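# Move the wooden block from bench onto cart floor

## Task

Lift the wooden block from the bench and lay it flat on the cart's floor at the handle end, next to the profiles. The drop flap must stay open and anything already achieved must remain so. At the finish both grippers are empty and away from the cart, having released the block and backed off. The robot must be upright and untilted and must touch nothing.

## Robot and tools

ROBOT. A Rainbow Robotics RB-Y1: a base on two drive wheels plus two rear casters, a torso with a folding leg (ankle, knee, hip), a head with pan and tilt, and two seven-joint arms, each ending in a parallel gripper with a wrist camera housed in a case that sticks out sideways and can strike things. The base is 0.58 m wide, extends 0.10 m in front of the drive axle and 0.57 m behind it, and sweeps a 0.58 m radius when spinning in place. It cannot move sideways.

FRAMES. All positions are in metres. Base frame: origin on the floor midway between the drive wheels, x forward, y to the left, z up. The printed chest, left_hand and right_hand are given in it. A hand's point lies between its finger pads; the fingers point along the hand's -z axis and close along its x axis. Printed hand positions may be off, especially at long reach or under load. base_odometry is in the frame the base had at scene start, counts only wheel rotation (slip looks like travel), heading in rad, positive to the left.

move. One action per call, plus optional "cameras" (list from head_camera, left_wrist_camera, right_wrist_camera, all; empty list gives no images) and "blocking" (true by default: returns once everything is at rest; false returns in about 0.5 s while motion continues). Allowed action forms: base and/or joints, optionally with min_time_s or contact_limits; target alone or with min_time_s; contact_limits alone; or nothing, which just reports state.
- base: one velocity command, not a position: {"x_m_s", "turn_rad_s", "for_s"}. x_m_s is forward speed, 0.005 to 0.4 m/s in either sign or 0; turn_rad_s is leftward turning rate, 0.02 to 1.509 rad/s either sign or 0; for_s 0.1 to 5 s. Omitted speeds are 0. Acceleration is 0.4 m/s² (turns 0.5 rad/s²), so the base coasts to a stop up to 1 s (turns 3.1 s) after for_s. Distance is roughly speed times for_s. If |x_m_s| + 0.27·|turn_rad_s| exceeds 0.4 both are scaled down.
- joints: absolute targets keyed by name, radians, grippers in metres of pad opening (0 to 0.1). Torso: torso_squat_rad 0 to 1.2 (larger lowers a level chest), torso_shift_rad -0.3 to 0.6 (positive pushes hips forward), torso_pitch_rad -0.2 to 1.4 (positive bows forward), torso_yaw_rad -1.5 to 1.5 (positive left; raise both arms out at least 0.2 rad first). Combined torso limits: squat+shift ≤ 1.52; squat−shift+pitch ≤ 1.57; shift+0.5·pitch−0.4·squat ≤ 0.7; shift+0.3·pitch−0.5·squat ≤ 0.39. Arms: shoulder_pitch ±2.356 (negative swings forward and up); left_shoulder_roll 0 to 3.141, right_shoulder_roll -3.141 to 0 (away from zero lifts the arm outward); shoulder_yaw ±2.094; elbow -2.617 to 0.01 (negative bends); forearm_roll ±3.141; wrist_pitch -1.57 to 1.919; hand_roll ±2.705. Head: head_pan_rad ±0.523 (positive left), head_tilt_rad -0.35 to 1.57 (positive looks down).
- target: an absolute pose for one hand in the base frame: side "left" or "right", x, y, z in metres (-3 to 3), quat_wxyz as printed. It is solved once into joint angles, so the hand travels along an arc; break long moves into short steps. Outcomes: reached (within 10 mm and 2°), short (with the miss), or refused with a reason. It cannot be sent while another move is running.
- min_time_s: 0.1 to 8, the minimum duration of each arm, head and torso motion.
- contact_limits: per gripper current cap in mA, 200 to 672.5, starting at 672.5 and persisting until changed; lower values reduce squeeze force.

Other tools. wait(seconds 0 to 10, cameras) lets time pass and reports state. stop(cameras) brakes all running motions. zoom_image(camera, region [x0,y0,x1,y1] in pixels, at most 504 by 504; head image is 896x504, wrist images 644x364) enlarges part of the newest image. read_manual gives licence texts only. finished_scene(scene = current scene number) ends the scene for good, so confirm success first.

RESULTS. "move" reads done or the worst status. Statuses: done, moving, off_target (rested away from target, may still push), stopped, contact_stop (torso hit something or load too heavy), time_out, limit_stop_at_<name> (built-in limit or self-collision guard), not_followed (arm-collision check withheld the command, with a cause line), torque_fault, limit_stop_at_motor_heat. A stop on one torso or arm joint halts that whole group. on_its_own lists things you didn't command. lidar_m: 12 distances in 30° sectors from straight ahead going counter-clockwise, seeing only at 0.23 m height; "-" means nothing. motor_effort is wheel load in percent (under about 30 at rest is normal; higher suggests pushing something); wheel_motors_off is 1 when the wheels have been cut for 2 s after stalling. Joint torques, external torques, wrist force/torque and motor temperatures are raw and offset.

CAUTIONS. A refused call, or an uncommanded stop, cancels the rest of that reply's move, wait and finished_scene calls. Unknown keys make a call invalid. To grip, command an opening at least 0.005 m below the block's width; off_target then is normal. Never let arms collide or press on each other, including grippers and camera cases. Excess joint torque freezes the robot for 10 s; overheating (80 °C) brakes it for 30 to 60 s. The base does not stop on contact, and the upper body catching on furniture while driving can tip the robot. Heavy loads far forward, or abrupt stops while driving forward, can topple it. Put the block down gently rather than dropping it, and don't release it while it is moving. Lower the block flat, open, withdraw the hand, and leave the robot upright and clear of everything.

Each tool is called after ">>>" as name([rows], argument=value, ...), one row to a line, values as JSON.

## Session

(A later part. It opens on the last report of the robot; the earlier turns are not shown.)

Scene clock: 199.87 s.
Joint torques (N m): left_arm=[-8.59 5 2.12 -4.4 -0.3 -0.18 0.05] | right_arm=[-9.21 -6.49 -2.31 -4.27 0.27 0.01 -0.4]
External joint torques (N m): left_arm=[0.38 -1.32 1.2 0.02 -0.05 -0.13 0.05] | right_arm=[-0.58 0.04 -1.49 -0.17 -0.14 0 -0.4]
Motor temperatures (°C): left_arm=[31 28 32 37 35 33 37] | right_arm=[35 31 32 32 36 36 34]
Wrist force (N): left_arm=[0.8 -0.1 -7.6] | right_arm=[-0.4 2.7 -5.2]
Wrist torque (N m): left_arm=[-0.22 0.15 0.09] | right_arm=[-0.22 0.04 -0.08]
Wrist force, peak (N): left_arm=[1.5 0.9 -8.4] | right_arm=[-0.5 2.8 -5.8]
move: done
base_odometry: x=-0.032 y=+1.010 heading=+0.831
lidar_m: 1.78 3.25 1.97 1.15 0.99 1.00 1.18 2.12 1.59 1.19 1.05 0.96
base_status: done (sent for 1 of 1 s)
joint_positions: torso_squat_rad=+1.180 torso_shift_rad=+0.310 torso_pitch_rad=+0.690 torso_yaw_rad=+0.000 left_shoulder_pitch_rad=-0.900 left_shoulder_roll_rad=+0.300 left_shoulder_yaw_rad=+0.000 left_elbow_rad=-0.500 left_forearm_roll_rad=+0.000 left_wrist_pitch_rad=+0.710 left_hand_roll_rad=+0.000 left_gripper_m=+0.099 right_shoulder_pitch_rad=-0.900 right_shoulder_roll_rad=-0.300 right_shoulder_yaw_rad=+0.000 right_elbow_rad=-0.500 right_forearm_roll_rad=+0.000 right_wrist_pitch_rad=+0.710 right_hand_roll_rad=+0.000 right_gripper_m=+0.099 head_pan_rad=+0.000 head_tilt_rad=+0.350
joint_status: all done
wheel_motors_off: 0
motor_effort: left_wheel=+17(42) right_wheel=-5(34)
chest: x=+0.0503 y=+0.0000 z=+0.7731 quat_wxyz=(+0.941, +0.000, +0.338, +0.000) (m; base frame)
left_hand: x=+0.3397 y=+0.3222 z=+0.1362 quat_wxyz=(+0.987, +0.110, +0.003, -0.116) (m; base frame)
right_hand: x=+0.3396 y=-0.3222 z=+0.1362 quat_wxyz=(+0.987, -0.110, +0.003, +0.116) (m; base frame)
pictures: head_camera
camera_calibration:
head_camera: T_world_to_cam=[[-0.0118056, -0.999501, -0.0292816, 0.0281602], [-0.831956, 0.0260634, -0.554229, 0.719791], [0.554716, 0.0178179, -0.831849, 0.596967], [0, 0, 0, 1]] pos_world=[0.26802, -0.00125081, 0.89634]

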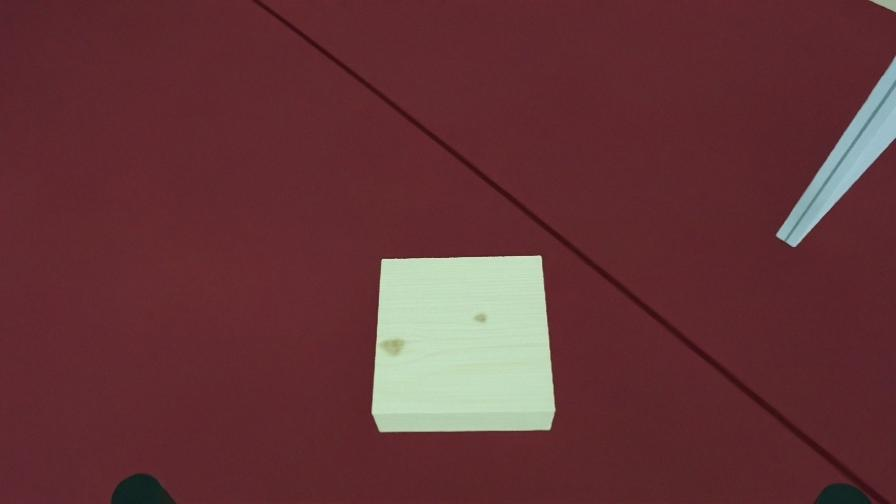

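>>> move(base={"x_m_s": 0.25, "for_s": 1.7}, cameras=[])

>>> move(target={"side": "left", "x": 0.262, "y": 0.17, "z": 0.085, "quat_wxyz": [1, 0, 0, 0]})

Scene clock: 206.13 s.
Joint torques (N m): left_arm=[-7.93 4.64 1.97 -4.22 -0.26 -0.22 0.04] | right_arm=[-8.18 -5.99 -1.85 -4.06 0.23 0.07 -0.31]
External joint torques (N m): left_arm=[1.05 -1.68 1.05 0.2 0 -0.18 0.03] | right_arm=[0.45 0.53 -1.03 0.04 -0.18 0.07 -0.31]
Motor temperatures (°C): left_arm=[31 28 31 36 35 33 37] | right_arm=[34 31 32 31 36 36 34]
Wrist force (N): left_arm=[1.2 -0.7 -8.0] | right_arm=[0.0 2.7 -5.1]
Wrist torque (N m): left_arm=[-0.14 0.24 0.08] | right_arm=[-0.23 0.05 -0.09]
Wrist force, peak (N): left_arm=[0.6 -0.4 -8.4] | right_arm=[-0.5 2.9 -5.5]
move: done
base_odometry: x=+0.254 y=+1.324 heading=+0.831
lidar_m: 1.45 2.64 2.55 1.51 1.30 1.31 1.53 2.75 1.37 1.01 0.65 1.25
base_status: done (sent for 1.7 of 1.7 s)
joint_positions: torso_squat_rad=+1.180 torso_shift_rad=+0.310 torso_pitch_rad=+0.690 torso_yaw_rad=+0.000 left_shoulder_pitch_rad=-0.900 left_shoulder_roll_rad=+0.300 left_shoulder_yaw_rad=+0.000 left_elbow_rad=-0.500 left_forearm_roll_rad=+0.000 left_wrist_pitch_rad=+0.710 left_hand_roll_rad=+0.000 left_gripper_m=+0.099 right_shoulder_pitch_rad=-0.900 right_shoulder_roll_rad=-0.300 right_shoulder_yaw_rad=+0.000 right_elbow_rad=-0.500 right_forearm_roll_rad=+0.000 right_wrist_pitch_rad=+0.710 right_hand_roll_rad=+0.000 right_gripper_m=+0.099 head_pan_rad=+0.000 head_tilt_rad=+0.350
joint_status: not commanded
wheel_motors_off: 0
motor_effort: left_wheel=-1(44) right_wheel=-2(25)
chest: x=+0.0503 y=+0.0000 z=+0.7731 quat_wxyz=(+0.941, +0.000, +0.338, +0.000) (m; base frame)
left_hand: x=+0.3398 y=+0.3222 z=+0.1363 quat_wxyz=(+0.987, +0.110, +0.003, -0.116) (m; base frame)
right_hand: x=+0.3397 y=-0.3222 z=+0.1362 quat_wxyz=(+0.987, -0.110, +0.003, +0.116) (m; base frame)
pictures: none
No camera images: "cameras" was empty.

Scene clock: 207.03 s.
Joint torques (N m): left_arm=[-6.58 -0.12 1.72 -2.61 -0.19 -0.26 -0.37] | right_arm=[-8.26 -5.88 -2.22 -4.05 0.23 0.11 -0.47]
External joint torques (N m): left_arm=[-0.09 0.01 1.79 -0.01 -0.2 0.03 -0.36] | right_arm=[0.38 0.64 -1.4 0.05 -0.18 0.1 -0.47]
Motor temperatures (°C): left_arm=[31 28 31 36 35 33 37] | right_arm=[34 31 32 31 36 36 34]
Wrist force (N): left_arm=[0.8 1.1 -8.2] | right_arm=[-0.2 2.9 -5.2]
Wrist torque (N m): left_arm=[-0.28 0.23 0.06] | right_arm=[-0.22 0.05 -0.10]
Wrist force, peak (N): left_arm=[0.3 0.0 -8.7] | right_arm=[-0.4 2.8 -5.4]
move: short
base_odometry: x=+0.254 y=+1.324 heading=+0.831
lidar_m: 1.46 2.62 2.57 1.50 1.30 1.31 1.54 2.74 1.37 1.01 0.65 1.25
base_status: not commanded
joint_positions: torso_squat_rad=+1.180 torso_shift_rad=+0.310 torso_pitch_rad=+0.690 torso_yaw_rad=+0.000 left_shoulder_pitch_rad=-0.870 left_shoulder_roll_rad=+0.066 left_shoulder_yaw_rad=+0.026 left_elbow_rad=-0.267 left_forearm_roll_rad=-0.035 left_wrist_pitch_rad=+0.312 left_hand_roll_rad=+0.276 left_gripper_m=+0.099 right_shoulder_pitch_rad=-0.900 right_shoulder_roll_rad=-0.300 right_shoulder_yaw_rad=+0.000 right_elbow_rad=-0.500 right_forearm_roll_rad=+0.000 right_wrist_pitch_rad=+0.710 right_hand_roll_rad=+0.000 right_gripper_m=+0.099 head_pan_rad=+0.000 head_tilt_rad=+0.350
joint_status: all done
wheel_motors_off: 0
motor_effort: left_wheel=+0(2) right_wheel=+0(3)
chest: x=+0.0503 y=+0.0000 z=+0.7731 quat_wxyz=(+0.941, +0.000, +0.338, +0.000) (m; base frame)
left_hand: x=+0.2609 y=+0.1702 z=+0.0897 quat_wxyz=(+0.999, -0.015, -0.047, +0.000) (m; base frame)
left_hand_status: short (checked arc, as near as the solve gets, planned for 0.6 s): 5 mm and 5.7 deg off. The place is met; only the turn is off.
right_hand: x=+0.3397 y=-0.3222 z=+0.1362 quat_wxyz=(+0.987, -0.110, +0.003, +0.116) (m; base frame)
pictures: head_camera, left_wrist_camera, right_wrist_camera
camera_calibration:
head_camera: T_world_to_cam=[[-0.0118046, -0.999502, -0.0292806, 0.028159], [-0.832002, 0.0260606, -0.55416, 0.719741], [0.554646, 0.0178199, -0.831895, 0.597027], [0, 0, 0, 1]] pos_world=[0.26802, -0.00125083, 0.89634]
left_wrist_camera: T_world_to_cam=[[0.996022, 0.0277367, 0.0846855, -0.272714], [-0.0169507, -0.874004, 0.485623, 0.138641], [0.0874851, -0.485126, -0.870057, 0.210258], [0, 0, 0, 1]] pos_world=[0.255585, 0.230739, 0.138704]
right_wrist_camera: T_world_to_cam=[[-0.965327, -0.260728, 0.0128579, 0.24092], [-0.244184, 0.919296, 0.308658, 0.364132], [-0.0922959, 0.294816, -0.951086, 0.3281], [0, 0, 0, 1]] pos_world=[0.351764, -0.36866, 0.196561]

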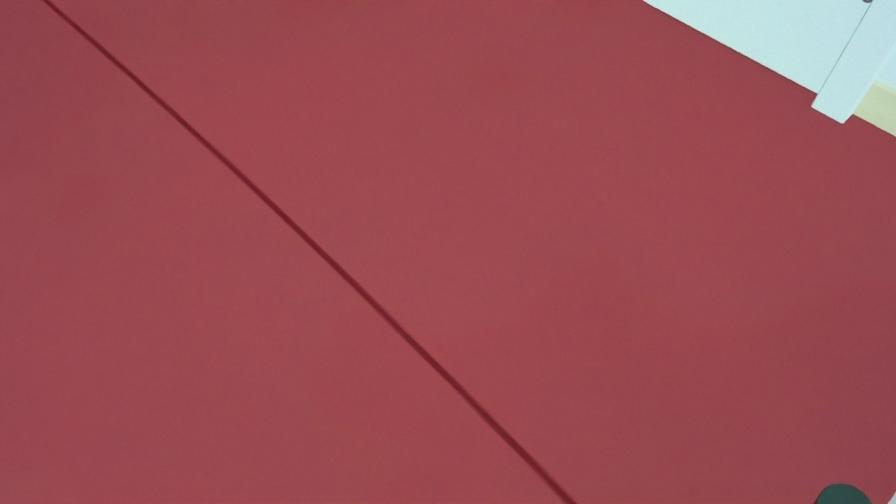

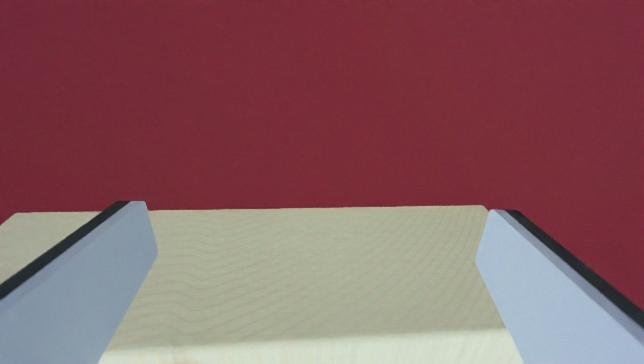

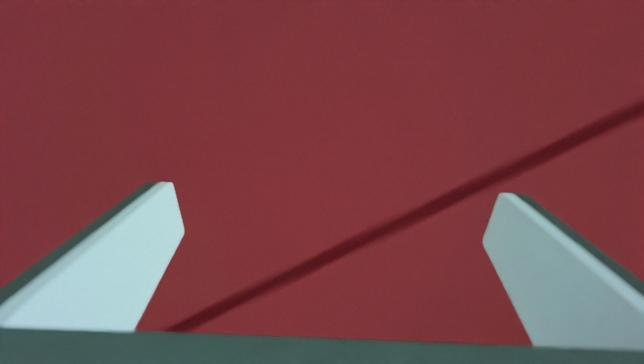

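>>> move(joints={"torso_squat_rad": 1.198, "torso_shift_rad": 0.32, "head_tilt_rad": 0.8}, cameras=[])

>>> move(target={"side": "left", "x": 0.232, "y": 0.162, "z": 0.068, "quat_wxyz": [1, 0, 0, 0]}, cameras=[])

>>> move(target={"side": "right", "x": 0.24, "y": -0.165, "z": 0.085, "quat_wxyz": [1, 0, 0, 0]}, cameras=[])

>>> move(target={"side": "right", "x": 0.232, "y": -0.162, "z": 0.068, "quat_wxyz": [1, 0, 0, 0]})

Scene clock: 211.77 s.
Joint torques (N m): left_arm=[-6.38 -0.43 1.53 -2.61 -0.26 -0.24 -0.33] | right_arm=[-8.2 -6.36 -1.66 -3.93 0.27 0.13 -0.33]
External joint torques (N m): left_arm=[0.12 -0.28 1.6 -0.01 -0.26 0.05 -0.32] | right_arm=[0.44 0.17 -0.83 0.17 -0.14 0.12 -0.33]
Motor temperatures (°C): left_arm=[31 28 31 36 35 33 37] | right_arm=[34 31 32 31 36 36 34]
Wrist force (N): left_arm=[0.2 1.0 -7.9] | right_arm=[-0.3 2.7 -5.1]
Wrist torque (N m): left_arm=[-0.23 0.14 0.06] | right_arm=[-0.20 0.04 -0.10]
Wrist force, peak (N): left_arm=[0.8 1.3 -8.5] | right_arm=[0.2 2.7 -5.8]
move: done
base_odometry: x=+0.254 y=+1.324 heading=+0.831
lidar_m: 1.45 2.62 2.57 1.49 1.30 1.31 1.53 2.75 1.37 1.01 0.65 1.26
base_status: not commanded
joint_positions: torso_squat_rad=+1.198 torso_shift_rad=+0.320 torso_pitch_rad=+0.690 torso_yaw_rad=+0.000 left_shoulder_pitch_rad=-0.870 left_shoulder_roll_rad=+0.066 left_shoulder_yaw_rad=+0.026 left_elbow_rad=-0.267 left_forearm_roll_rad=-0.035 left_wrist_pitch_rad=+0.312 left_hand_roll_rad=+0.276 left_gripper_m=+0.099 right_shoulder_pitch_rad=-0.900 right_shoulder_roll_rad=-0.300 right_shoulder_yaw_rad=+0.000 right_elbow_rad=-0.500 right_forearm_roll_rad=+0.000 right_wrist_pitch_rad=+0.710 right_hand_roll_rad=+0.000 right_gripper_m=+0.099 head_pan_rad=+0.000 head_tilt_rad=+0.800
joint_status: all done
wheel_motors_off: 0
motor_effort: left_wheel=+0(1) right_wheel=+0(2)
chest: x=+0.0492 y=+0.0000 z=+0.7612 quat_wxyz=(+0.941, +0.000, +0.338, +0.000) (m; base frame)
left_hand: x=+0.2598 y=+0.1702 z=+0.0778 quat_wxyz=(+0.999, -0.015, -0.047, +0.000) (m; base frame)
right_hand: x=+0.3386 y=-0.3222 z=+0.1244 quat_wxyz=(+0.987, -0.110, +0.003, +0.116) (m; base frame)
pictures: none
No camera images: "cameras" was empty.

Scene clock: 212.50 s.
Joint torques (N m): left_arm=[-5.88 -1.36 -0.08 -2.47 0.14 -0.65 -0.2] | right_arm=[-8.67 -6.47 -1.69 -4.04 0.24 0.06 -0.25]
External joint torques (N m): left_arm=[-0.43 -0.44 0.05 -0.25 0.13 -0.42 -0.19] | right_arm=[-0.03 0.06 -0.87 0.06 -0.17 0.06 -0.25]
Motor temperatures (°C): left_arm=[31 28 31 36 35 33 37] | right_arm=[34 31 32 31 36 36 34]
Wrist force (N): left_arm=[0.9 0.9 -7.9] | right_arm=[-0.7 2.7 -5.1]
Wrist torque (N m): left_arm=[-0.23 0.26 0.04] | right_arm=[-0.23 -0.01 -0.11]
Wrist force, peak (N): left_arm=[-1.4 1.9 -8.3] | right_arm=[-0.5 2.4 -5.6]
move: short
base_odometry: x=+0.254 y=+1.324 heading=+0.831
lidar_m: 1.45 2.63 2.57 1.50 1.31 1.30 1.53 2.77 1.37 1.01 0.65 1.26
base_status: not commanded
joint_positions: torso_squat_rad=+1.198 torso_shift_rad=+0.320 torso_pitch_rad=+0.690 torso_yaw_rad=+0.000 left_shoulder_pitch_rad=-0.831 left_shoulder_roll_rad=+0.041 left_shoulder_yaw_rad=+0.014 left_elbow_rad=-0.267 left_forearm_roll_rad=-0.097 left_wrist_pitch_rad=+0.302 left_hand_roll_rad=+0.338 left_gripper_m=+0.099 right_shoulder_pitch_rad=-0.900 right_shoulder_roll_rad=-0.300 right_shoulder_yaw_rad=+0.000 right_elbow_rad=-0.500 right_forearm_roll_rad=+0.000 right_wrist_pitch_rad=+0.710 right_hand_roll_rad=+0.000 right_gripper_m=+0.099 head_pan_rad=+0.000 head_tilt_rad=+0.800
joint_status: all done
wheel_motors_off: 0
motor_effort: left_wheel=+1(2) right_wheel=+1(2)
chest: x=+0.0492 y=+0.0000 z=+0.7612 quat_wxyz=(+0.941, +0.000, +0.338, +0.000) (m; base frame)
left_hand: x=+0.2310 y=+0.1624 z=+0.0725 quat_wxyz=(+0.999, -0.015, -0.034, +0.000) (m; base frame)
left_hand_status: short (checked arc, as near as the solve gets, planned for 0.2 s): 5 mm and 4.2 deg off. The place is met; only the turn is off.
right_hand: x=+0.3386 y=-0.3222 z=+0.1244 quat_wxyz=(+0.987, -0.110, +0.003, +0.116) (m; base frame)
pictures: none
No camera images: "cameras" was empty.

Scene clock: 213.53 s.
Joint torques (N m): left_arm=[-5.51 -1.71 0.06 -2.33 0.21 -0.61 -0.12] | right_arm=[-5.81 -0.55 -2.1 -4.07 0.17 0.06 0.32]
External joint torques (N m): left_arm=[-0.05 -0.8 0.19 -0.11 0.2 -0.38 -0.12] | right_arm=[-0.68 -1.21 -2.33 -0.62 0.04 0.1 0.32]
Motor temperatures (°C): left_arm=[31 28 31 36 35 33 37] | right_arm=[34 31 32 31 36 36 34]
Wrist force (N): left_arm=[0.4 1.0 -8.6] | right_arm=[-0.6 1.3 -5.4]
Wrist torque (N m): left_arm=[-0.25 0.20 0.07] | right_arm=[-0.09 0.00 -0.10]
Wrist force, peak (N): left_arm=[0.4 1.0 -8.6] | right_arm=[-2.8 2.5 -6.0]
move: done
base_odometry: x=+0.254 y=+1.324 heading=+0.831
lidar_m: 1.44 2.63 2.56 1.49 1.30 1.30 1.52 2.75 1.37 0.99 0.65 1.27
base_status: not commanded
joint_positions: torso_squat_rad=+1.198 torso_shift_rad=+0.320 torso_pitch_rad=+0.690 torso_yaw_rad=+0.000 left_shoulder_pitch_rad=-0.831 left_shoulder_roll_rad=+0.041 left_shoulder_yaw_rad=+0.014 left_elbow_rad=-0.267 left_forearm_roll_rad=-0.097 left_wrist_pitch_rad=+0.302 left_hand_roll_rad=+0.338 left_gripper_m=+0.099 right_shoulder_pitch_rad=-0.741 right_shoulder_roll_rad=-0.037 right_shoulder_yaw_rad=-0.012 right_elbow_rad=-0.550 right_forearm_roll_rad=+0.083 right_wrist_pitch_rad=+0.571 right_hand_roll_rad=-0.291 right_gripper_m=+0.099 head_pan_rad=+0.000 head_tilt_rad=+0.800
joint_status: all done
wheel_motors_off: 0
motor_effort: left_wheel=+1(2) right_wheel=+0(3)
chest: x=+0.0492 y=+0.0000 z=+0.7612 quat_wxyz=(+0.941, +0.000, +0.338, +0.000) (m; base frame)
left_hand: x=+0.2311 y=+0.1624 z=+0.0725 quat_wxyz=(+0.999, -0.014, -0.034, +0.000) (m; base frame)
right_hand: x=+0.2396 y=-0.1647 z=+0.0852 quat_wxyz=(+1.000, +0.000, +0.000, +0.000) (m; base frame)
right_hand_status: reached (checked arc, planned for 0.6 s): 1 mm and 0.0 deg off.
pictures: none
No camera images: "cameras" was empty.

Scene clock: 214.47 s.
Joint torques (N m): left_arm=[-5.41 -1.91 0.01 -2.18 0.01 -0.61 -0.11] | right_arm=[-5.66 1.05 -1.81 -1.44 0.08 0.09 -0.12]
External joint torques (N m): left_arm=[0.04 -1 0.14 0.04 0 -0.37 -0.1] | right_arm=[-0.41 0.48 -1.97 0.59 0 0.27 -0.12]
Motor temperatures (°C): left_arm=[31 28 31 36 35 33 37] | right_arm=[34 31 32 31 36 36 34]
Wrist force (N): left_arm=[0.3 0.7 -7.8] | right_arm=[-0.8 0.4 -6.3]
Wrist torque (N m): left_arm=[-0.25 0.16 0.07] | right_arm=[-0.06 0.00 -0.08]
Wrist force, peak (N): left_arm=[0.3 0.9 -8.5] | right_arm=[-0.8 0.4 -6.3]
move: short
base_odometry: x=+0.254 y=+1.324 heading=+0.831
lidar_m: 1.46 2.63 2.55 1.51 1.30 1.31 1.53 2.76 1.37 1.00 0.65 1.27
base_status: not commanded
joint_positions: torso_squat_rad=+1.198 torso_shift_rad=+0.320 torso_pitch_rad=+0.690 torso_yaw_rad=+0.000 left_shoulder_pitch_rad=-0.831 left_shoulder_roll_rad=+0.041 left_shoulder_yaw_rad=+0.014 left_elbow_rad=-0.267 left_forearm_roll_rad=-0.097 left_wrist_pitch_rad=+0.302 left_hand_roll_rad=+0.338 left_gripper_m=+0.099 right_shoulder_pitch_rad=-0.831 right_shoulder_roll_rad=-0.041 right_shoulder_yaw_rad=-0.018 right_elbow_rad=-0.267 right_forearm_roll_rad=+0.099 right_wrist_pitch_rad=+0.302 right_hand_roll_rad=-0.335 right_gripper_m=+0.099 head_pan_rad=+0.000 head_tilt_rad=+0.800
joint_status: all done
wheel_motors_off: 0
motor_effort: left_wheel=+0(1) right_wheel=+1(2)
chest: x=+0.0492 y=+0.0000 z=+0.7612 quat_wxyz=(+0.941, +0.000, +0.338, +0.000) (m; base frame)
left_hand: x=+0.2311 y=+0.1624 z=+0.0725 quat_wxyz=(+0.999, -0.014, -0.034, +0.000) (m; base frame)
right_hand: x=+0.2310 y=-0.1623 z=+0.0725 quat_wxyz=(+0.999, +0.015, -0.034, +0.000) (m; base frame)
right_hand_status: short (checked arc, as near as the solve gets, planned for 0.6 s): 5 mm and 4.2 deg off. The place is met; only the turn is off.
pictures: head_camera, left_wrist_camera, right_wrist_camera
camera_calibration:
head_camera: T_world_to_cam=[[-0.0233636, -0.999502, -0.0212338, 0.0227773], [-0.990199, 0.0260611, -0.137211, 0.366863], [0.137696, 0.0178199, -0.990314, 0.81122], [0, 0, 0, 1]] pos_world=[0.252097, -0.00125082, 0.854184]
left_wrist_camera: T_world_to_cam=[[0.99796, 0.0277229, 0.0575121, -0.239878], [-0.00370007, -0.874179, 0.48559, 0.136669], [0.0637378, -0.484812, -0.872293, 0.199698], [0, 0, 0, 1]] pos_world=[0.227166, 0.222939, 0.121626]
right_wrist_camera: T_world_to_cam=[[-0.995177, -0.0275503, -0.0941475, 0.230998], [-0.0733489, 0.846267, 0.527685, 0.143187], [0.0651361, 0.532046, -0.844206, 0.204689], [0, 0, 0, 1]] pos_world=[0.227054, -0.223714, 0.11899]

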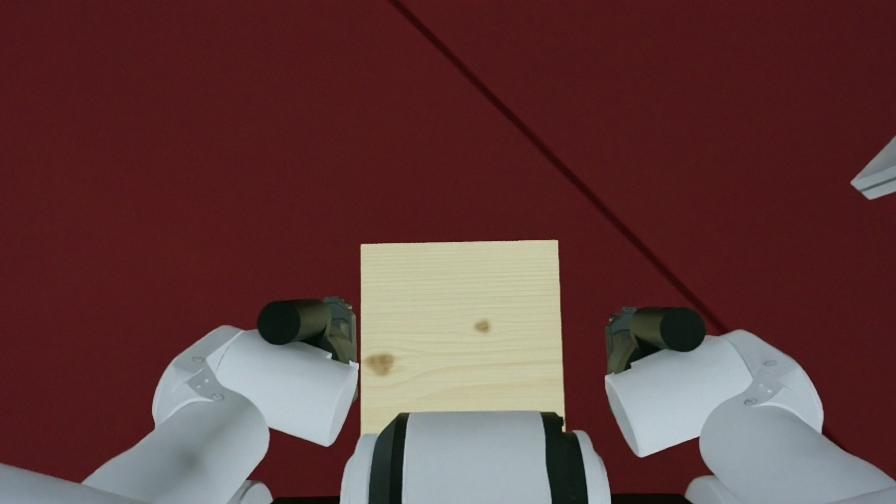

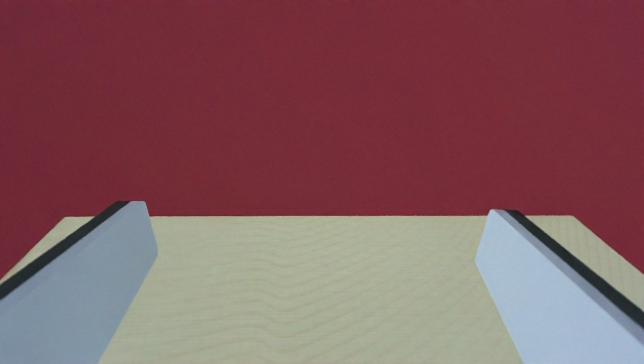

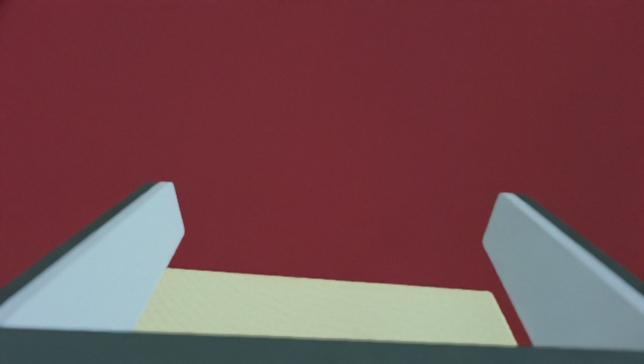

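>>> move(joints={"torso_squat_rad": 0.8}, cameras=[])

>>> move(joints={"torso_squat_rad": 0.1, "torso_shift_rad": 0.2}, cameras=[])

>>> move(target={"side": "left", "x": 0.289, "y": 0.125, "z": 0.515, "quat_wxyz": [1, 0, 0, 0]}, cameras=[])

>>> move(target={"side": "left", "x": 0.31, "y": 0.125, "z": 0.555, "quat_wxyz": [1, 0, 0, 0]}, cameras=[])

>>> move(target={"side": "left", "x": 0.34, "y": 0.125, "z": 0.60, "quat_wxyz": [1, 0, 0, 0]}, cameras=[])

>>> move(target={"side": "left", "x": 0.37, "y": 0.125, "z": 0.65, "quat_wxyz": [1, 0, 0, 0]}, cameras=[])

>>> move(target={"side": "left", "x": 0.39, "y": 0.125, "z": 0.70, "quat_wxyz": [1, 0, 0, 0]}, cameras=[])

>>> move(target={"side": "left", "x": 0.41, "y": 0.125, "z": 0.75, "quat_wxyz": [1, 0, 0, 0]}, cameras=[])

>>> move(target={"side": "left", "x": 0.43, "y": 0.125, "z": 0.80, "quat_wxyz": [1, 0, 0, 0]}, cameras=["head_camera"])

Scene clock: 225.37 s.
Joint torques (N m): left_arm=[-5.71 -1.86 -0.08 -2.54 -0.04 -0.64 -0.15] | right_arm=[-5.58 0.8 -1.8 -1.66 0.18 0.05 -0.18]
External joint torques (N m): left_arm=[-0.26 -0.94 0.05 -0.32 -0.05 -0.41 -0.15] | right_arm=[-0.33 0.22 -1.96 0.37 0.1 0.23 -0.18]
Motor temperatures (°C): left_arm=[31 28 31 36 35 33 37] | right_arm=[34 30 32 31 36 36 34]
Wrist force (N): left_arm=[0.5 0.8 -7.9] | right_arm=[-1.2 1.2 -5.0]
Wrist torque (N m): left_arm=[-0.22 0.16 0.06] | right_arm=[-0.10 -0.02 -0.07]
Wrist force, peak (N): left_arm=[0.3 1.4 -8.8] | right_arm=[-1.3 0.5 -6.0]
move: done
base_odometry: x=+0.254 y=+1.324 heading=+0.831
lidar_m: 1.45 2.60 2.55 1.50 1.31 1.31 1.54 2.76 1.37 1.00 0.63 1.25
base_status: not commanded
joint_positions: torso_squat_rad=+0.800 torso_shift_rad=+0.320 torso_pitch_rad=+0.690 torso_yaw_rad=+0.000 left_shoulder_pitch_rad=-0.831 left_shoulder_roll_rad=+0.041 left_shoulder_yaw_rad=+0.014 left_elbow_rad=-0.267 left_forearm_roll_rad=-0.097 left_wrist_pitch_rad=+0.302 left_hand_roll_rad=+0.338 left_gripper_m=+0.099 right_shoulder_pitch_rad=-0.831 right_shoulder_roll_rad=-0.041 right_shoulder_yaw_rad=-0.018 right_elbow_rad=-0.267 right_forearm_roll_rad=+0.099 right_wrist_pitch_rad=+0.302 right_hand_roll_rad=-0.335 right_gripper_m=+0.099 head_pan_rad=+0.000 head_tilt_rad=+0.800
joint_status: all done
wheel_motors_off: 0
motor_effort: left_wheel=+0(2) right_wheel=+0(3)
chest: x=+0.1224 y=+0.0001 z=+0.9821 quat_wxyz=(+0.941, +0.000, +0.338, +0.000) (m; base frame)
left_hand: x=+0.3043 y=+0.1624 z=+0.2934 quat_wxyz=(+0.999, -0.014, -0.034, +0.000) (m; base frame)
right_hand: x=+0.3042 y=-0.1623 z=+0.2934 quat_wxyz=(+0.999, +0.014, -0.034, +0.000) (m; base frame)
pictures: none
No camera images: "cameras" was empty.

Scene clock: 228.47 s.
Joint torques (N m): left_arm=[-5.38 -2.03 0.2 -2.36 0.12 -0.58 -0.26] | right_arm=[-5.76 0.65 -2.01 -1.59 0.14 -0.05 -0.08]
External joint torques (N m): left_arm=[0.07 -1.12 0.33 -0.15 0.11 -0.34 -0.26] | right_arm=[-0.51 0.07 -2.17 0.45 0.06 0.13 -0.08]
Motor temperatures (°C): left_arm=[31 28 31 36 35 33 37] | right_arm=[34 30 32 31 36 36 34]
Wrist force (N): left_arm=[0.2 0.9 -8.2] | right_arm=[-0.9 1.3 -5.8]
Wrist torque (N m): left_arm=[-0.28 0.17 0.12] | right_arm=[-0.14 0.03 -0.06]
Wrist force, peak (N): left_arm=[0.3 1.7 -8.6] | right_arm=[-1.6 1.1 -5.9]
move: done
base_odometry: x=+0.254 y=+1.324 heading=+0.831
lidar_m: 1.45 2.64 2.56 1.49 1.30 1.30 1.54 2.75 1.37 1.01 0.63 1.25
base_status: not commanded
joint_positions: torso_squat_rad=+0.100 torso_shift_rad=+0.200 torso_pitch_rad=+0.690 torso_yaw_rad=+0.000 left_shoulder_pitch_rad=-0.831 left_shoulder_roll_rad=+0.041 left_shoulder_yaw_rad=+0.014 left_elbow_rad=-0.267 left_forearm_roll_rad=-0.097 left_wrist_pitch_rad=+0.302 left_hand_roll_rad=+0.338 left_gripper_m=+0.099 right_shoulder_pitch_rad=-0.831 right_shoulder_roll_rad=-0.041 right_shoulder_yaw_rad=-0.018 right_elbow_rad=-0.267 right_forearm_roll_rad=+0.099 right_wrist_pitch_rad=+0.302 right_hand_roll_rad=-0.335 right_gripper_m=+0.099 head_pan_rad=+0.000 head_tilt_rad=+0.800
joint_status: all done
wheel_motors_off: 0
motor_effort: left_wheel=+0(1) right_wheel=+0(3)
chest: x=+0.1073 y=+0.0001 z=+1.2018 quat_wxyz=(+0.941, +0.000, +0.338, +0.000) (m; base frame)
left_hand: x=+0.2892 y=+0.1625 z=+0.5131 quat_wxyz=(+0.999, -0.014, -0.034, +0.000) (m; base frame)
right_hand: x=+0.2892 y=-0.1623 z=+0.5131 quat_wxyz=(+0.999, +0.014, -0.034, +0.000) (m; base frame)
pictures: none
No camera images: "cameras" was empty.

Scene clock: 229.33 s.
Joint torques (N m): left_arm=[-6.09 -2.91 -0.04 -2.19 -0.27 -0.3 -0.21] | right_arm=[-5.59 0.99 -2.07 -1.68 0.25 0.08 -0.09]
External joint torques (N m): left_arm=[-0.17 -0.46 0.15 0.29 -0.28 -0.08 -0.2] | right_arm=[-0.34 0.41 -2.23 0.36 0.16 0.26 -0.09]
Motor temperatures (°C): left_arm=[31 28 31 36 35 33 37] | right_arm=[34 30 32 31 36 36 34]
Wrist force (N): left_arm=[0.2 1.0 -7.9] | right_arm=[-1.1 1.1 -4.8]
Wrist torque (N m): left_arm=[-0.30 0.14 0.09] | right_arm=[-0.10 0.00 -0.07]
Wrist force, peak (N): left_arm=[0.8 -0.7 -8.7] | right_arm=[-1.5 1.1 -5.5]
move: short
base_odometry: x=+0.254 y=+1.324 heading=+0.831
lidar_m: 1.45 2.62 2.57 1.49 1.31 1.30 1.54 2.74 1.36 1.00 0.64 1.24
base_status: not commanded
joint_positions: torso_squat_rad=+0.100 torso_shift_rad=+0.200 torso_pitch_rad=+0.690 torso_yaw_rad=+0.000 left_shoulder_pitch_rad=-0.854 left_shoulder_roll_rad=+0.000 left_shoulder_yaw_rad=-0.139 left_elbow_rad=-0.267 left_forearm_roll_rad=-0.137 left_wrist_pitch_rad=+0.341 left_hand_roll_rad=+0.538 left_gripper_m=+0.099 right_shoulder_pitch_rad=-0.831 right_shoulder_roll_rad=-0.041 right_shoulder_yaw_rad=-0.018 right_elbow_rad=-0.267 right_forearm_roll_rad=+0.099 right_wrist_pitch_rad=+0.302 right_hand_roll_rad=-0.335 right_gripper_m=+0.099 head_pan_rad=+0.000 head_tilt_rad=+0.800
joint_status: all done
wheel_motors_off: 0
motor_effort: left_wheel=+1(2) right_wheel=+0(2)
chest: x=+0.1073 y=+0.0001 z=+1.2018 quat_wxyz=(+0.941, +0.000, +0.338, +0.000) (m; base frame)
left_hand: x=+0.2884 y=+0.1254 z=+0.5179 quat_wxyz=(+0.999, -0.020, -0.028, +0.000) (m; base frame)
left_hand_status: short (checked arc, as near as the solve gets, planned for 0.5 s): 3 mm and 4.0 deg off. The place is met; only the turn is off.
right_hand: x=+0.2892 y=-0.1623 z=+0.5131 quat_wxyz=(+0.999, +0.014, -0.034, +0.000) (m; base frame)
pictures: none
No camera images: "cameras" was empty.

Scene clock: 230.57 s.
Joint torques (N m): left_arm=[-5.41 -2.6 -0.44 -5.72 0.08 -0.62 -0.24] | right_arm=[-5.65 1.1 -1.83 -1.76 0.09 0.02 -0.04]
External joint torques (N m): left_arm=[0.06 -0.33 -0.18 -0.26 0.06 -0.54 -0.24] | right_arm=[-0.4 0.52 -1.99 0.28 0.01 0.2 -0.04]
Motor temperatures (°C): left_arm=[31 28 31 36 35 33 37] | right_arm=[34 30 32 31 36 36 34]
Wrist force (N): left_arm=[1.3 0.8 -7.2] | right_arm=[-1.1 1.0 -5.0]
Wrist torque (N m): left_arm=[-0.27 0.22 0.07] | right_arm=[-0.10 -0.02 -0.08]
Wrist force, peak (N): left_arm=[0.7 1.4 -8.4] | right_arm=[-1.6 1.2 -5.5]
move: done
base_odometry: x=+0.254 y=+1.324 heading=+0.831
lidar_m: 1.45 2.62 2.56 1.50 1.31 1.31 1.54 2.76 1.36 1.00 0.62 1.25
base_status: not commanded
joint_positions: torso_squat_rad=+0.100 torso_shift_rad=+0.200 torso_pitch_rad=+0.690 torso_yaw_rad=+0.000 left_shoulder_pitch_rad=-0.658 left_shoulder_roll_rad=+0.062 left_shoulder_yaw_rad=-0.258 left_elbow_rad=-0.854 left_forearm_roll_rad=-0.049 left_wrist_pitch_rad=+0.802 left_hand_roll_rad=+0.502 left_gripper_m=+0.099 right_shoulder_pitch_rad=-0.831 right_shoulder_roll_rad=-0.041 right_shoulder_yaw_rad=-0.018 right_elbow_rad=-0.267 right_forearm_roll_rad=+0.099 right_wrist_pitch_rad=+0.302 right_hand_roll_rad=-0.335 right_gripper_m=+0.099 head_pan_rad=+0.000 head_tilt_rad=+0.800
joint_status: all done
wheel_motors_off: 0
motor_effort: left_wheel=+1(1) right_wheel=+0(2)
chest: x=+0.1073 y=+0.0001 z=+1.2018 quat_wxyz=(+0.941, +0.000, +0.338, +0.000) (m; base frame)
left_hand: x=+0.3099 y=+0.1251 z=+0.5554 quat_wxyz=(+1.000, +0.000, +0.000, +0.000) (m; base frame)
left_hand_status: reached (checked arc, planned for 0.9 s): 0 mm and 0.1 deg off.
right_hand: x=+0.2892 y=-0.1623 z=+0.5131 quat_wxyz=(+0.999, +0.014, -0.034, +0.000) (m; base frame)
pictures: none
No camera images: "cameras" was empty.

Scene clock: 231.53 s.
Joint torques (N m): left_arm=[-5.59 -2.33 0.86 -6.78 0.06 -0.49 -0.15] | right_arm=[-5.44 1.02 -1.91 -1.78 0.12 -0.1 -0.1]
External joint torques (N m): left_arm=[0.45 -0.45 1.01 0.22 0.04 -0.41 -0.15] | right_arm=[-0.19 0.44 -2.07 0.26 0.04 0.08 -0.1]
Motor temperatures (°C): left_arm=[31 28 31 36 35 32 37] | right_arm=[34 30 32 31 36 36 34]
Wrist force (N): left_arm=[1.0 0.5 -7.5] | right_arm=[-0.9 1.1 -5.3]
Wrist torque (N m): left_arm=[-0.22 0.20 0.05] | right_arm=[-0.12 0.02 -0.08]
Wrist force, peak (N): left_arm=[0.7 1.3 -8.6] | right_arm=[-0.9 1.5 -5.6]
move: done
base_odometry: x=+0.254 y=+1.324 heading=+0.831
lidar_m: 1.45 2.61 2.56 1.49 1.31 1.31 1.54 2.76 1.37 1.00 0.64 1.25
base_status: not commanded
joint_positions: torso_squat_rad=+0.100 torso_shift_rad=+0.200 torso_pitch_rad=+0.690 torso_yaw_rad=+0.000 left_shoulder_pitch_rad=-0.603 left_shoulder_roll_rad=+0.090 left_shoulder_yaw_rad=-0.248 left_elbow_rad=-1.156 left_forearm_roll_rad=-0.021 left_wrist_pitch_rad=+1.044 left_hand_roll_rad=+0.454 left_gripper_m=+0.099 right_shoulder_pitch_rad=-0.831 right_shoulder_roll_rad=-0.041 right_shoulder_yaw_rad=-0.018 right_elbow_rad=-0.267 right_forearm_roll_rad=+0.099 right_wrist_pitch_rad=+0.302 right_hand_roll_rad=-0.335 right_gripper_m=+0.099 head_pan_rad=+0.000 head_tilt_rad=+0.800
joint_status: all done
wheel_motors_off: 0
motor_effort: left_wheel=+1(1) right_wheel=+1(3)
chest: x=+0.1073 y=+0.0001 z=+1.2018 quat_wxyz=(+0.941, +0.000, +0.338, +0.000) (m; base frame)
left_hand: x=+0.3402 y=+0.1249 z=+0.5995 quat_wxyz=(+1.000, +0.000, +0.000, +0.000) (m; base frame)
left_hand_status: reached (checked arc, planned for 0.6 s): 1 mm and 0.0 deg off.
right_hand: x=+0.2892 y=-0.1623 z=+0.5131 quat_wxyz=(+0.999, +0.014, -0.034, +0.000) (m; base frame)
pictures: none
No camera images: "cameras" was empty.

Scene clock: 232.43 s.
Joint torques (N m): left_arm=[-6.02 -2.02 0.92 -7.5 -0.02 -0.48 -0.2] | right_arm=[-5.4 0.97 -1.71 -1.71 0.05 0.02 -0.25]
External joint torques (N m): left_arm=[0.97 -0.51 0.88 0.58 -0.04 -0.4 -0.2] | right_arm=[-0.14 0.39 -1.87 0.32 -0.04 0.2 -0.26]
Motor temperatures (°C): left_arm=[31 28 31 36 35 32 37] | right_arm=[34 30 32 31 36 36 34]
Wrist force (N): left_arm=[1.1 1.2 -8.1] | right_arm=[-1.6 1.3 -4.9]
Wrist torque (N m): left_arm=[-0.29 0.17 0.03] | right_arm=[-0.12 -0.05 -0.08]
Wrist force, peak (N): left_arm=[1.6 1.8 -8.6] | right_arm=[-0.9 1.7 -5.6]
move: done
base_odometry: x=+0.254 y=+1.324 heading=+0.831
lidar_m: 1.45 2.61 2.57 1.49 1.29 1.30 1.54 2.75 1.38 1.01 0.63 1.25
base_status: not commanded
joint_positions: torso_squat_rad=+0.100 torso_shift_rad=+0.200 torso_pitch_rad=+0.690 torso_yaw_rad=+0.000 left_shoulder_pitch_rad=-0.597 left_shoulder_roll_rad=+0.111 left_shoulder_yaw_rad=-0.230 left_elbow_rad=-1.394 left_forearm_roll_rad=+0.003 left_wrist_pitch_rad=+1.271 left_hand_roll_rad=+0.426 left_gripper_m=+0.099 right_shoulder_pitch_rad=-0.831 right_shoulder_roll_rad=-0.041 right_shoulder_yaw_rad=-0.018 right_elbow_rad=-0.267 right_forearm_roll_rad=+0.099 right_wrist_pitch_rad=+0.302 right_hand_roll_rad=-0.335 right_gripper_m=+0.099 head_pan_rad=+0.000 head_tilt_rad=+0.800
joint_status: all done
wheel_motors_off: 0
motor_effort: left_wheel=+1(2) right_wheel=+0(2)
chest: x=+0.1073 y=+0.0001 z=+1.2018 quat_wxyz=(+0.941, +0.000, +0.338, +0.000) (m; base frame)
left_hand: x=+0.3702 y=+0.1249 z=+0.6500 quat_wxyz=(+1.000, +0.000, +0.000, +0.000) (m; base frame)
left_hand_status: reached (checked arc, planned for 0.6 s): 0 mm and 0.0 deg off.
right_hand: x=+0.2892 y=-0.1623 z=+0.5131 quat_wxyz=(+0.999, +0.014, -0.034, +0.000) (m; base frame)
pictures: none
No camera images: "cameras" was empty.

Scene clock: 233.27 s.
Joint torques (N m): left_arm=[-7.04 -1.45 0.98 -8.07 0.08 -0.46 -0.15] | right_arm=[-5.62 1.06 -1.75 -1.8 0.2 -0.17 0]
External joint torques (N m): left_arm=[0.71 -0.2 0.78 0.62 0.06 -0.37 -0.15] | right_arm=[-0.37 0.49 -1.91 0.24 0.12 0.01 -0.01]
Motor temperatures (°C): left_arm=[31 28 31 36 34 32 37] | right_arm=[34 30 32 31 36 36 34]
Wrist force (N): left_arm=[1.1 1.0 -7.9] | right_arm=[-1.1 0.8 -5.0]
Wrist torque (N m): left_arm=[-0.30 0.20 0.09] | right_arm=[-0.05 0.01 -0.07]
Wrist force, peak (N): left_arm=[0.7 1.0 -8.6] | right_arm=[-1.3 1.4 -5.6]
move: done
base_odometry: x=+0.254 y=+1.324 heading=+0.831
lidar_m: 1.45 2.63 2.57 1.50 1.30 1.30 1.52 2.77 1.36 0.99 0.63 1.24
base_status: not commanded
joint_positions: torso_squat_rad=+0.100 torso_shift_rad=+0.200 torso_pitch_rad=+0.690 torso_yaw_rad=+0.000 left_shoulder_pitch_rad=-0.606 left_shoulder_roll_rad=+0.123 left_shoulder_yaw_rad=-0.213 left_elbow_rad=-1.593 left_forearm_roll_rad=+0.018 left_wrist_pitch_rad=+1.475 left_hand_roll_rad=+0.412 left_gripper_m=+0.099 right_shoulder_pitch_rad=-0.831 right_shoulder_roll_rad=-0.041 right_shoulder_yaw_rad=-0.018 right_elbow_rad=-0.267 right_forearm_roll_rad=+0.099 right_wrist_pitch_rad=+0.302 right_hand_roll_rad=-0.335 right_gripper_m=+0.099 head_pan_rad=+0.000 head_tilt_rad=+0.800
joint_status: all done
wheel_motors_off: 0
motor_effort: left_wheel=-1(4) right_wheel=+0(2)
chest: x=+0.1073 y=+0.0001 z=+1.2018 quat_wxyz=(+0.941, +0.000, +0.338, +0.000) (m; base frame)
left_hand: x=+0.3901 y=+0.1249 z=+0.7001 quat_wxyz=(+1.000, +0.000, +0.000, +0.000) (m; base frame)
left_hand_status: reached (checked arc, planned for 0.5 s): 0 mm and 0.0 deg off.
right_hand: x=+0.2892 y=-0.1623 z=+0.5131 quat_wxyz=(+0.999, +0.014, -0.034, +0.000) (m; base frame)
pictures: none
No camera images: "cameras" was empty.

Scene clock: 234.03 s.
Joint torques (N m): left_arm=[-7.7 -1.52 1.43 -8.21 0.04 -0.49 -0.28] | right_arm=[-5.52 0.98 -2.08 -1.74 0.15 -0.18 -0.17]
External joint torques (N m): left_arm=[1.15 -0.59 1.04 0.72 0.03 -0.4 -0.28] | right_arm=[-0.27 0.4 -2.24 0.3 0.06 0 -0.17]
Motor temperatures (°C): left_arm=[31 28 31 36 34 32 37] | right_arm=[34 30 32 31 36 36 34]
Wrist force (N): left_arm=[0.7 1.7 -8.2] | right_arm=[-1.1 0.6 -5.2]
Wrist torque (N m): left_arm=[-0.30 0.20 0.07] | right_arm=[-0.07 -0.02 -0.05]
Wrist force, peak (N): left_arm=[1.2 1.5 -8.7] | right_arm=[-1.2 1.5 -5.6]
move: done
base_odometry: x=+0.254 y=+1.324 heading=+0.831
lidar_m: 1.45 2.62 2.57 1.50 1.29 1.31 1.54 2.75 1.37 1.00 0.64 1.25
base_status: not commanded
joint_positions: torso_squat_rad=+0.100 torso_shift_rad=+0.200 torso_pitch_rad=+0.690 torso_yaw_rad=+0.000 left_shoulder_pitch_rad=-0.655 left_shoulder_roll_rad=+0.131 left_shoulder_yaw_rad=-0.187 left_elbow_rad=-1.738 left_forearm_roll_rad=+0.037 left_wrist_pitch_rad=+1.667 left_hand_roll_rad=+0.404 left_gripper_m=+0.099 right_shoulder_pitch_rad=-0.831 right_shoulder_roll_rad=-0.041 right_shoulder_yaw_rad=-0.018 right_elbow_rad=-0.267 right_forearm_roll_rad=+0.099 right_wrist_pitch_rad=+0.302 right_hand_roll_rad=-0.335 right_gripper_m=+0.099 head_pan_rad=+0.000 head_tilt_rad=+0.800
joint_status: all done
wheel_motors_off: 0
motor_effort: left_wheel=+0(2) right_wheel=+0(1)
chest: x=+0.1073 y=+0.0001 z=+1.2018 quat_wxyz=(+0.941, +0.000, +0.338, +0.000) (m; base frame)
left_hand: x=+0.4103 y=+0.1248 z=+0.7494 quat_wxyz=(+1.000, +0.000, +0.000, +0.000) (m; base frame)
left_hand_status: reached (checked arc, planned for 0.4 s): 1 mm and 0.0 deg off.
right_hand: x=+0.2892 y=-0.1623 z=+0.5131 quat_wxyz=(+0.999, +0.014, -0.034, +0.000) (m; base frame)
pictures: none
No camera images: "cameras" was empty.

Scene clock: 234.73 s.
Joint torques (N m): left_arm=[-8.88 -1.23 2.31 -8.01 0.07 -0.43 -0.2] | right_arm=[-5.32 1.03 -1.79 -1.85 0.15 -0.09 -0.04]
External joint torques (N m): left_arm=[1.39 -0.72 1.72 0.84 0.05 -0.34 -0.2] | right_arm=[-0.07 0.45 -1.95 0.18 0.06 0.09 -0.04]
Motor temperatures (°C): left_arm=[31 28 31 36 34 32 37] | right_arm=[34 30 32 31 36 36 34]
Wrist force (N): left_arm=[0.9 1.0 -7.8] | right_arm=[-1.1 0.8 -4.6]
Wrist torque (N m): left_arm=[-0.25 0.16 0.08] | right_arm=[-0.06 0.00 -0.08]
Wrist force, peak (N): left_arm=[0.8 1.3 -9.1] | right_arm=[-1.3 1.3 -5.7]
move: done
base_odometry: x=+0.254 y=+1.324 heading=+0.831
lidar_m: 1.46 2.63 2.55 1.50 1.30 1.30 1.53 2.75 1.37 1.00 0.63 1.25
base_status: not commanded
joint_positions: torso_squat_rad=+0.100 torso_shift_rad=+0.200 torso_pitch_rad=+0.690 torso_yaw_rad=+0.000 left_shoulder_pitch_rad=-0.738 left_shoulder_roll_rad=+0.137 left_shoulder_yaw_rad=-0.151 left_elbow_rad=-1.847 left_forearm_roll_rad=+0.059 left_wrist_pitch_rad=+1.854 left_hand_roll_rad=+0.399 left_gripper_m=+0.099 right_shoulder_pitch_rad=-0.831 right_shoulder_roll_rad=-0.041 right_shoulder_yaw_rad=-0.018 right_elbow_rad=-0.267 right_forearm_roll_rad=+0.099 right_wrist_pitch_rad=+0.302 right_hand_roll_rad=-0.335 right_gripper_m=+0.099 head_pan_rad=+0.000 head_tilt_rad=+0.800
joint_status: all done
wheel_motors_off: 0
motor_effort: left_wheel=+0(2) right_wheel=-1(2)
chest: x=+0.1073 y=+0.0001 z=+1.2018 quat_wxyz=(+0.941, +0.000, +0.338, +0.000) (m; base frame)
left_hand: x=+0.4302 y=+0.1248 z=+0.7997 quat_wxyz=(+1.000, +0.000, +0.000, +0.000) (m; base frame)
left_hand_status: reached (checked arc, planned for 0.4 s): 0 mm and 0.0 deg off.
right_hand: x=+0.2892 y=-0.1623 z=+0.5131 quat_wxyz=(+0.999, +0.014, -0.034, +0.000) (m; base frame)
pictures: head_camera
camera_calibration:
head_camera: T_world_to_cam=[[-0.0233613, -0.999502, -0.0212357, 0.0334943], [-0.990185, 0.0260609, -0.137309, 0.48507], [0.137794, 0.0178195, -0.990301, 1.23949], [0, 0, 0, 1]] pos_world=[0.310297, -0.00125082, 1.29478]

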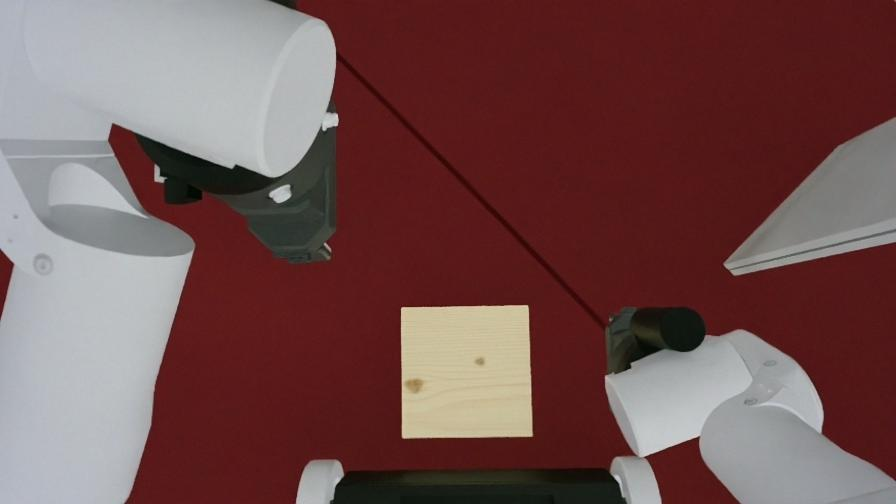

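>>> move(base={"x_m_s": 0.05, "for_s": 0.2}, joints={"left_shoulder_pitch_rad": -0.831, "left_shoulder_roll_rad": 0.047, "left_shoulder_yaw_rad": 0.016, "left_elbow_rad": -0.267, "left_forearm_roll_rad": -0.098, "left_wrist_pitch_rad": 0.302, "left_hand_roll_rad": 0.337, "right_shoulder_pitch_rad": -0.831, "right_shoulder_roll_rad": -0.047, "right_shoulder_yaw_rad": -0.016, "right_elbow_rad": -0.267, "right_forearm_roll_rad": 0.098, "right_wrist_pitch_rad": 0.302, "right_hand_roll_rad": -0.337}, min_time_s=2, cameras=[])

>>> move(joints={"torso_squat_rad": 0.8, "torso_shift_rad": 0.32}, cameras=[])

>>> move(joints={"torso_squat_rad": 1.198})

Scene clock: 244.17 s.
Joint torques (N m): left_arm=[-5.44 -1.76 1.37 -2.02 -0.16 -0.15 -0.23] | right_arm=[-4.6 -0.42 0.88 -1.64 -0.18 -0.07 -0.3]
External joint torques (N m): left_arm=[0.02 -1.02 1.48 0.2 -0.17 0.08 -0.23] | right_arm=[0.66 -0.82 0.74 0.4 -0.27 0.11 -0.3]
Motor temperatures (°C): left_arm=[31 28 31 36 34 32 37] | right_arm=[34 30 32 31 36 36 34]
Wrist force (N): left_arm=[0.3 1.1 -7.2] | right_arm=[-1.4 0.8 -5.2]
Wrist torque (N m): left_arm=[-0.23 0.18 0.10] | right_arm=[-0.07 -0.02 -0.07]
Wrist force, peak (N): left_arm=[0.6 0.6 -8.7] | right_arm=[-1.1 1.1 -5.8]
move: done
base_odometry: x=+0.261 y=+1.331 heading=+0.831
lidar_m: 1.45 2.60 2.59 1.50 1.31 1.32 1.55 2.76 1.38 1.01 0.61 1.25
base_status: done (sent for 0.2 of 0.2 s)
joint_positions: torso_squat_rad=+0.100 torso_shift_rad=+0.200 torso_pitch_rad=+0.690 torso_yaw_rad=+0.000 left_shoulder_pitch_rad=-0.831 left_shoulder_roll_rad=+0.047 left_shoulder_yaw_rad=+0.016 left_elbow_rad=-0.267 left_forearm_roll_rad=-0.098 left_wrist_pitch_rad=+0.302 left_hand_roll_rad=+0.337 left_gripper_m=+0.099 right_shoulder_pitch_rad=-0.831 right_shoulder_roll_rad=-0.047 right_shoulder_yaw_rad=-0.016 right_elbow_rad=-0.267 right_forearm_roll_rad=+0.098 right_wrist_pitch_rad=+0.302 right_hand_roll_rad=-0.337 right_gripper_m=+0.099 head_pan_rad=+0.000 head_tilt_rad=+0.800
joint_status: all done
wheel_motors_off: 0
motor_effort: left_wheel=+0(22) right_wheel=-1(24)
chest: x=+0.1073 y=+0.0001 z=+1.2018 quat_wxyz=(+0.941, +0.000, +0.338, +0.000) (m; base frame)
left_hand: x=+0.2904 y=+0.1669 z=+0.5130 quat_wxyz=(+0.999, -0.012, -0.034, +0.001) (m; base frame)
right_hand: x=+0.2904 y=-0.1665 z=+0.5130 quat_wxyz=(+0.999, +0.012, -0.034, -0.001) (m; base frame)
pictures: none
No camera images: "cameras" was empty.

Scene clock: 247.33 s.
Joint torques (N m): left_arm=[-5.49 -1.56 1.59 -1.98 -0.26 -0.21 -0.29] | right_arm=[-4.54 -0.02 1.17 -1.71 -0.25 -0.17 -0.26]
External joint torques (N m): left_arm=[-0.03 -0.82 1.71 0.24 -0.27 0.03 -0.28] | right_arm=[0.72 -0.43 1.03 0.33 -0.33 0 -0.27]
Motor temperatures (°C): left_arm=[31 28 31 36 34 32 37] | right_arm=[34 30 32 30 36 36 34]
Wrist force (N): left_arm=[0.5 1.2 -8.1] | right_arm=[-1.3 1.2 -5.5]
Wrist torque (N m): left_arm=[-0.28 0.19 0.11] | right_arm=[-0.11 -0.05 -0.09]
Wrist force, peak (N): left_arm=[1.2 1.5 -8.5] | right_arm=[-1.0 1.1 -5.9]
move: done
base_odometry: x=+0.261 y=+1.331 heading=+0.831
lidar_m: 1.46 2.61 2.58 1.50 1.31 1.31 1.54 2.77 1.37 1.00 0.62 1.24
base_status: not commanded
joint_positions: torso_squat_rad=+0.800 torso_shift_rad=+0.320 torso_pitch_rad=+0.690 torso_yaw_rad=+0.000 left_shoulder_pitch_rad=-0.831 left_shoulder_roll_rad=+0.047 left_shoulder_yaw_rad=+0.016 left_elbow_rad=-0.267 left_forearm_roll_rad=-0.098 left_wrist_pitch_rad=+0.302 left_hand_roll_rad=+0.337 left_gripper_m=+0.099 right_shoulder_pitch_rad=-0.831 right_shoulder_roll_rad=-0.047 right_shoulder_yaw_rad=-0.016 right_elbow_rad=-0.267 right_forearm_roll_rad=+0.098 right_wrist_pitch_rad=+0.302 right_hand_roll_rad=-0.337 right_gripper_m=+0.099 head_pan_rad=+0.000 head_tilt_rad=+0.800
joint_status: all done
wheel_motors_off: 0
motor_effort: left_wheel=+0(2) right_wheel=+0(3)
chest: x=+0.1224 y=+0.0001 z=+0.9821 quat_wxyz=(+0.941, +0.000, +0.338, +0.000) (m; base frame)
left_hand: x=+0.3054 y=+0.1668 z=+0.2933 quat_wxyz=(+0.999, -0.012, -0.034, +0.001) (m; base frame)
right_hand: x=+0.3054 y=-0.1666 z=+0.2933 quat_wxyz=(+0.999, +0.012, -0.034, -0.001) (m; base frame)
pictures: none
No camera images: "cameras" was empty.

Scene clock: 249.50 s.
Joint torques (N m): left_arm=[-5.39 -1.59 1.61 -2.16 -0.26 -0.29 -0.27] | right_arm=[-5.12 -0.42 1.19 -1.67 -0.31 -0.04 -0.37]
External joint torques (N m): left_arm=[0.06 -0.86 1.72 0.06 -0.27 -0.05 -0.26] | right_arm=[0.14 -0.83 1.04 0.37 -0.4 0.13 -0.38]
Motor temperatures (°C): left_arm=[31 28 31 36 34 32 37] | right_arm=[34 30 32 30 36 36 34]
Wrist force (N): left_arm=[0.1 1.3 -7.7] | right_arm=[-1.0 0.9 -5.0]
Wrist torque (N m): left_arm=[-0.26 0.11 0.12] | right_arm=[-0.07 0.01 -0.10]
Wrist force, peak (N): left_arm=[0.0 1.6 -9.0] | right_arm=[-0.7 0.9 -6.1]
move: done
base_odometry: x=+0.261 y=+1.331 heading=+0.831
lidar_m: 1.44 2.60 2.58 1.50 1.31 1.31 1.54 2.76 1.38 1.01 0.64 1.24
base_status: not commanded
joint_positions: torso_squat_rad=+1.198 torso_shift_rad=+0.320 torso_pitch_rad=+0.690 torso_yaw_rad=+0.000 left_shoulder_pitch_rad=-0.831 left_shoulder_roll_rad=+0.047 left_shoulder_yaw_rad=+0.016 left_elbow_rad=-0.267 left_forearm_roll_rad=-0.098 left_wrist_pitch_rad=+0.302 left_hand_roll_rad=+0.337 left_gripper_m=+0.099 right_shoulder_pitch_rad=-0.831 right_shoulder_roll_rad=-0.047 right_shoulder_yaw_rad=-0.016 right_elbow_rad=-0.267 right_forearm_roll_rad=+0.098 right_wrist_pitch_rad=+0.302 right_hand_roll_rad=-0.337 right_gripper_m=+0.099 head_pan_rad=+0.000 head_tilt_rad=+0.800
joint_status: all done
wheel_motors_off: 0
motor_effort: left_wheel=+2(2) right_wheel=+0(3)
chest: x=+0.0491 y=+0.0000 z=+0.7612 quat_wxyz=(+0.941, +0.000, +0.338, +0.000) (m; base frame)
left_hand: x=+0.2323 y=+0.1668 z=+0.0724 quat_wxyz=(+0.999, -0.012, -0.034, +0.001) (m; base frame)
right_hand: x=+0.2322 y=-0.1666 z=+0.0724 quat_wxyz=(+0.999, +0.012, -0.034, -0.001) (m; base frame)
pictures: head_camera, left_wrist_camera, right_wrist_camera
camera_calibration:
head_camera: T_world_to_cam=[[-0.023365, -0.999501, -0.0212361, 0.0227796], [-0.990185, 0.0260646, -0.137309, 0.366943], [0.137794, 0.0178195, -0.990301, 0.811183], [0, 0, 0, 1]] pos_world=[0.252097, -0.00125081, 0.854184]
left_wrist_camera: T_world_to_cam=[[0.997838, 0.0285028, 0.0592252, -0.241367], [-0.00347691, -0.876927, 0.48061, 0.141298], [0.0656349, -0.479777, -0.874932, 0.200623], [0, 0, 0, 1]] pos_world=[0.228169, 0.227042, 0.121917]
right_wrist_camera: T_world_to_cam=[[-0.995095, -0.0261621, -0.0954026, 0.232362], [-0.0724681, 0.849254, 0.522988, 0.147542], [0.0673385, 0.527337, -0.846984, 0.205772], [0, 0, 0, 1]] pos_world=[0.228058, -0.227733, 0.119291]

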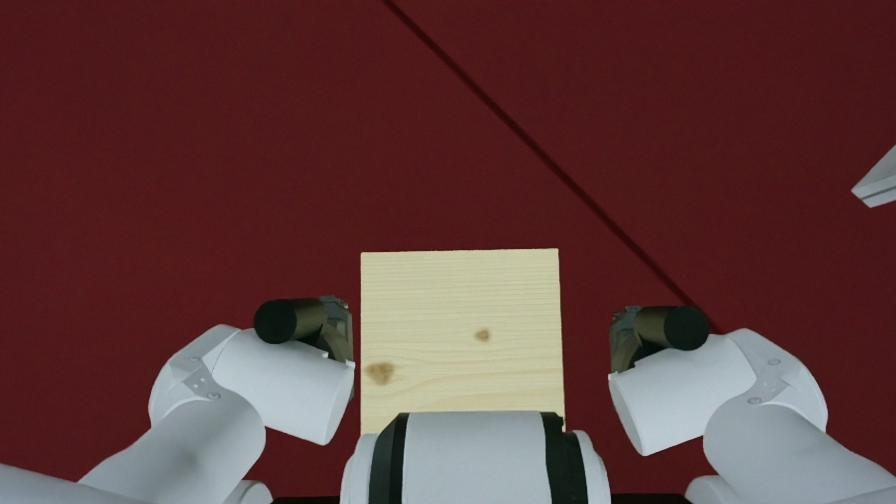

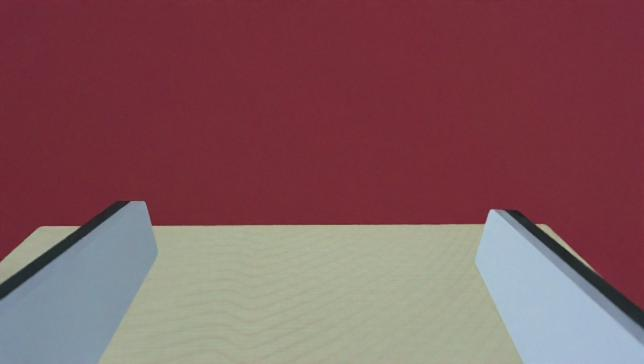

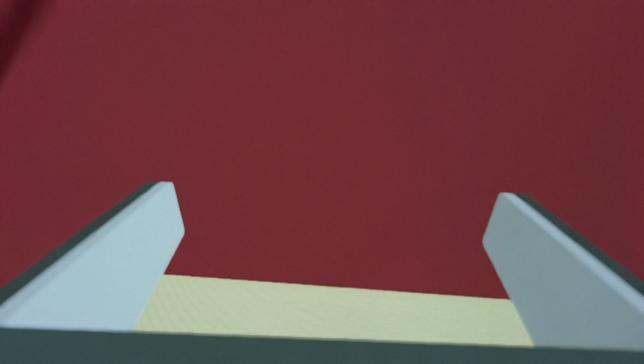

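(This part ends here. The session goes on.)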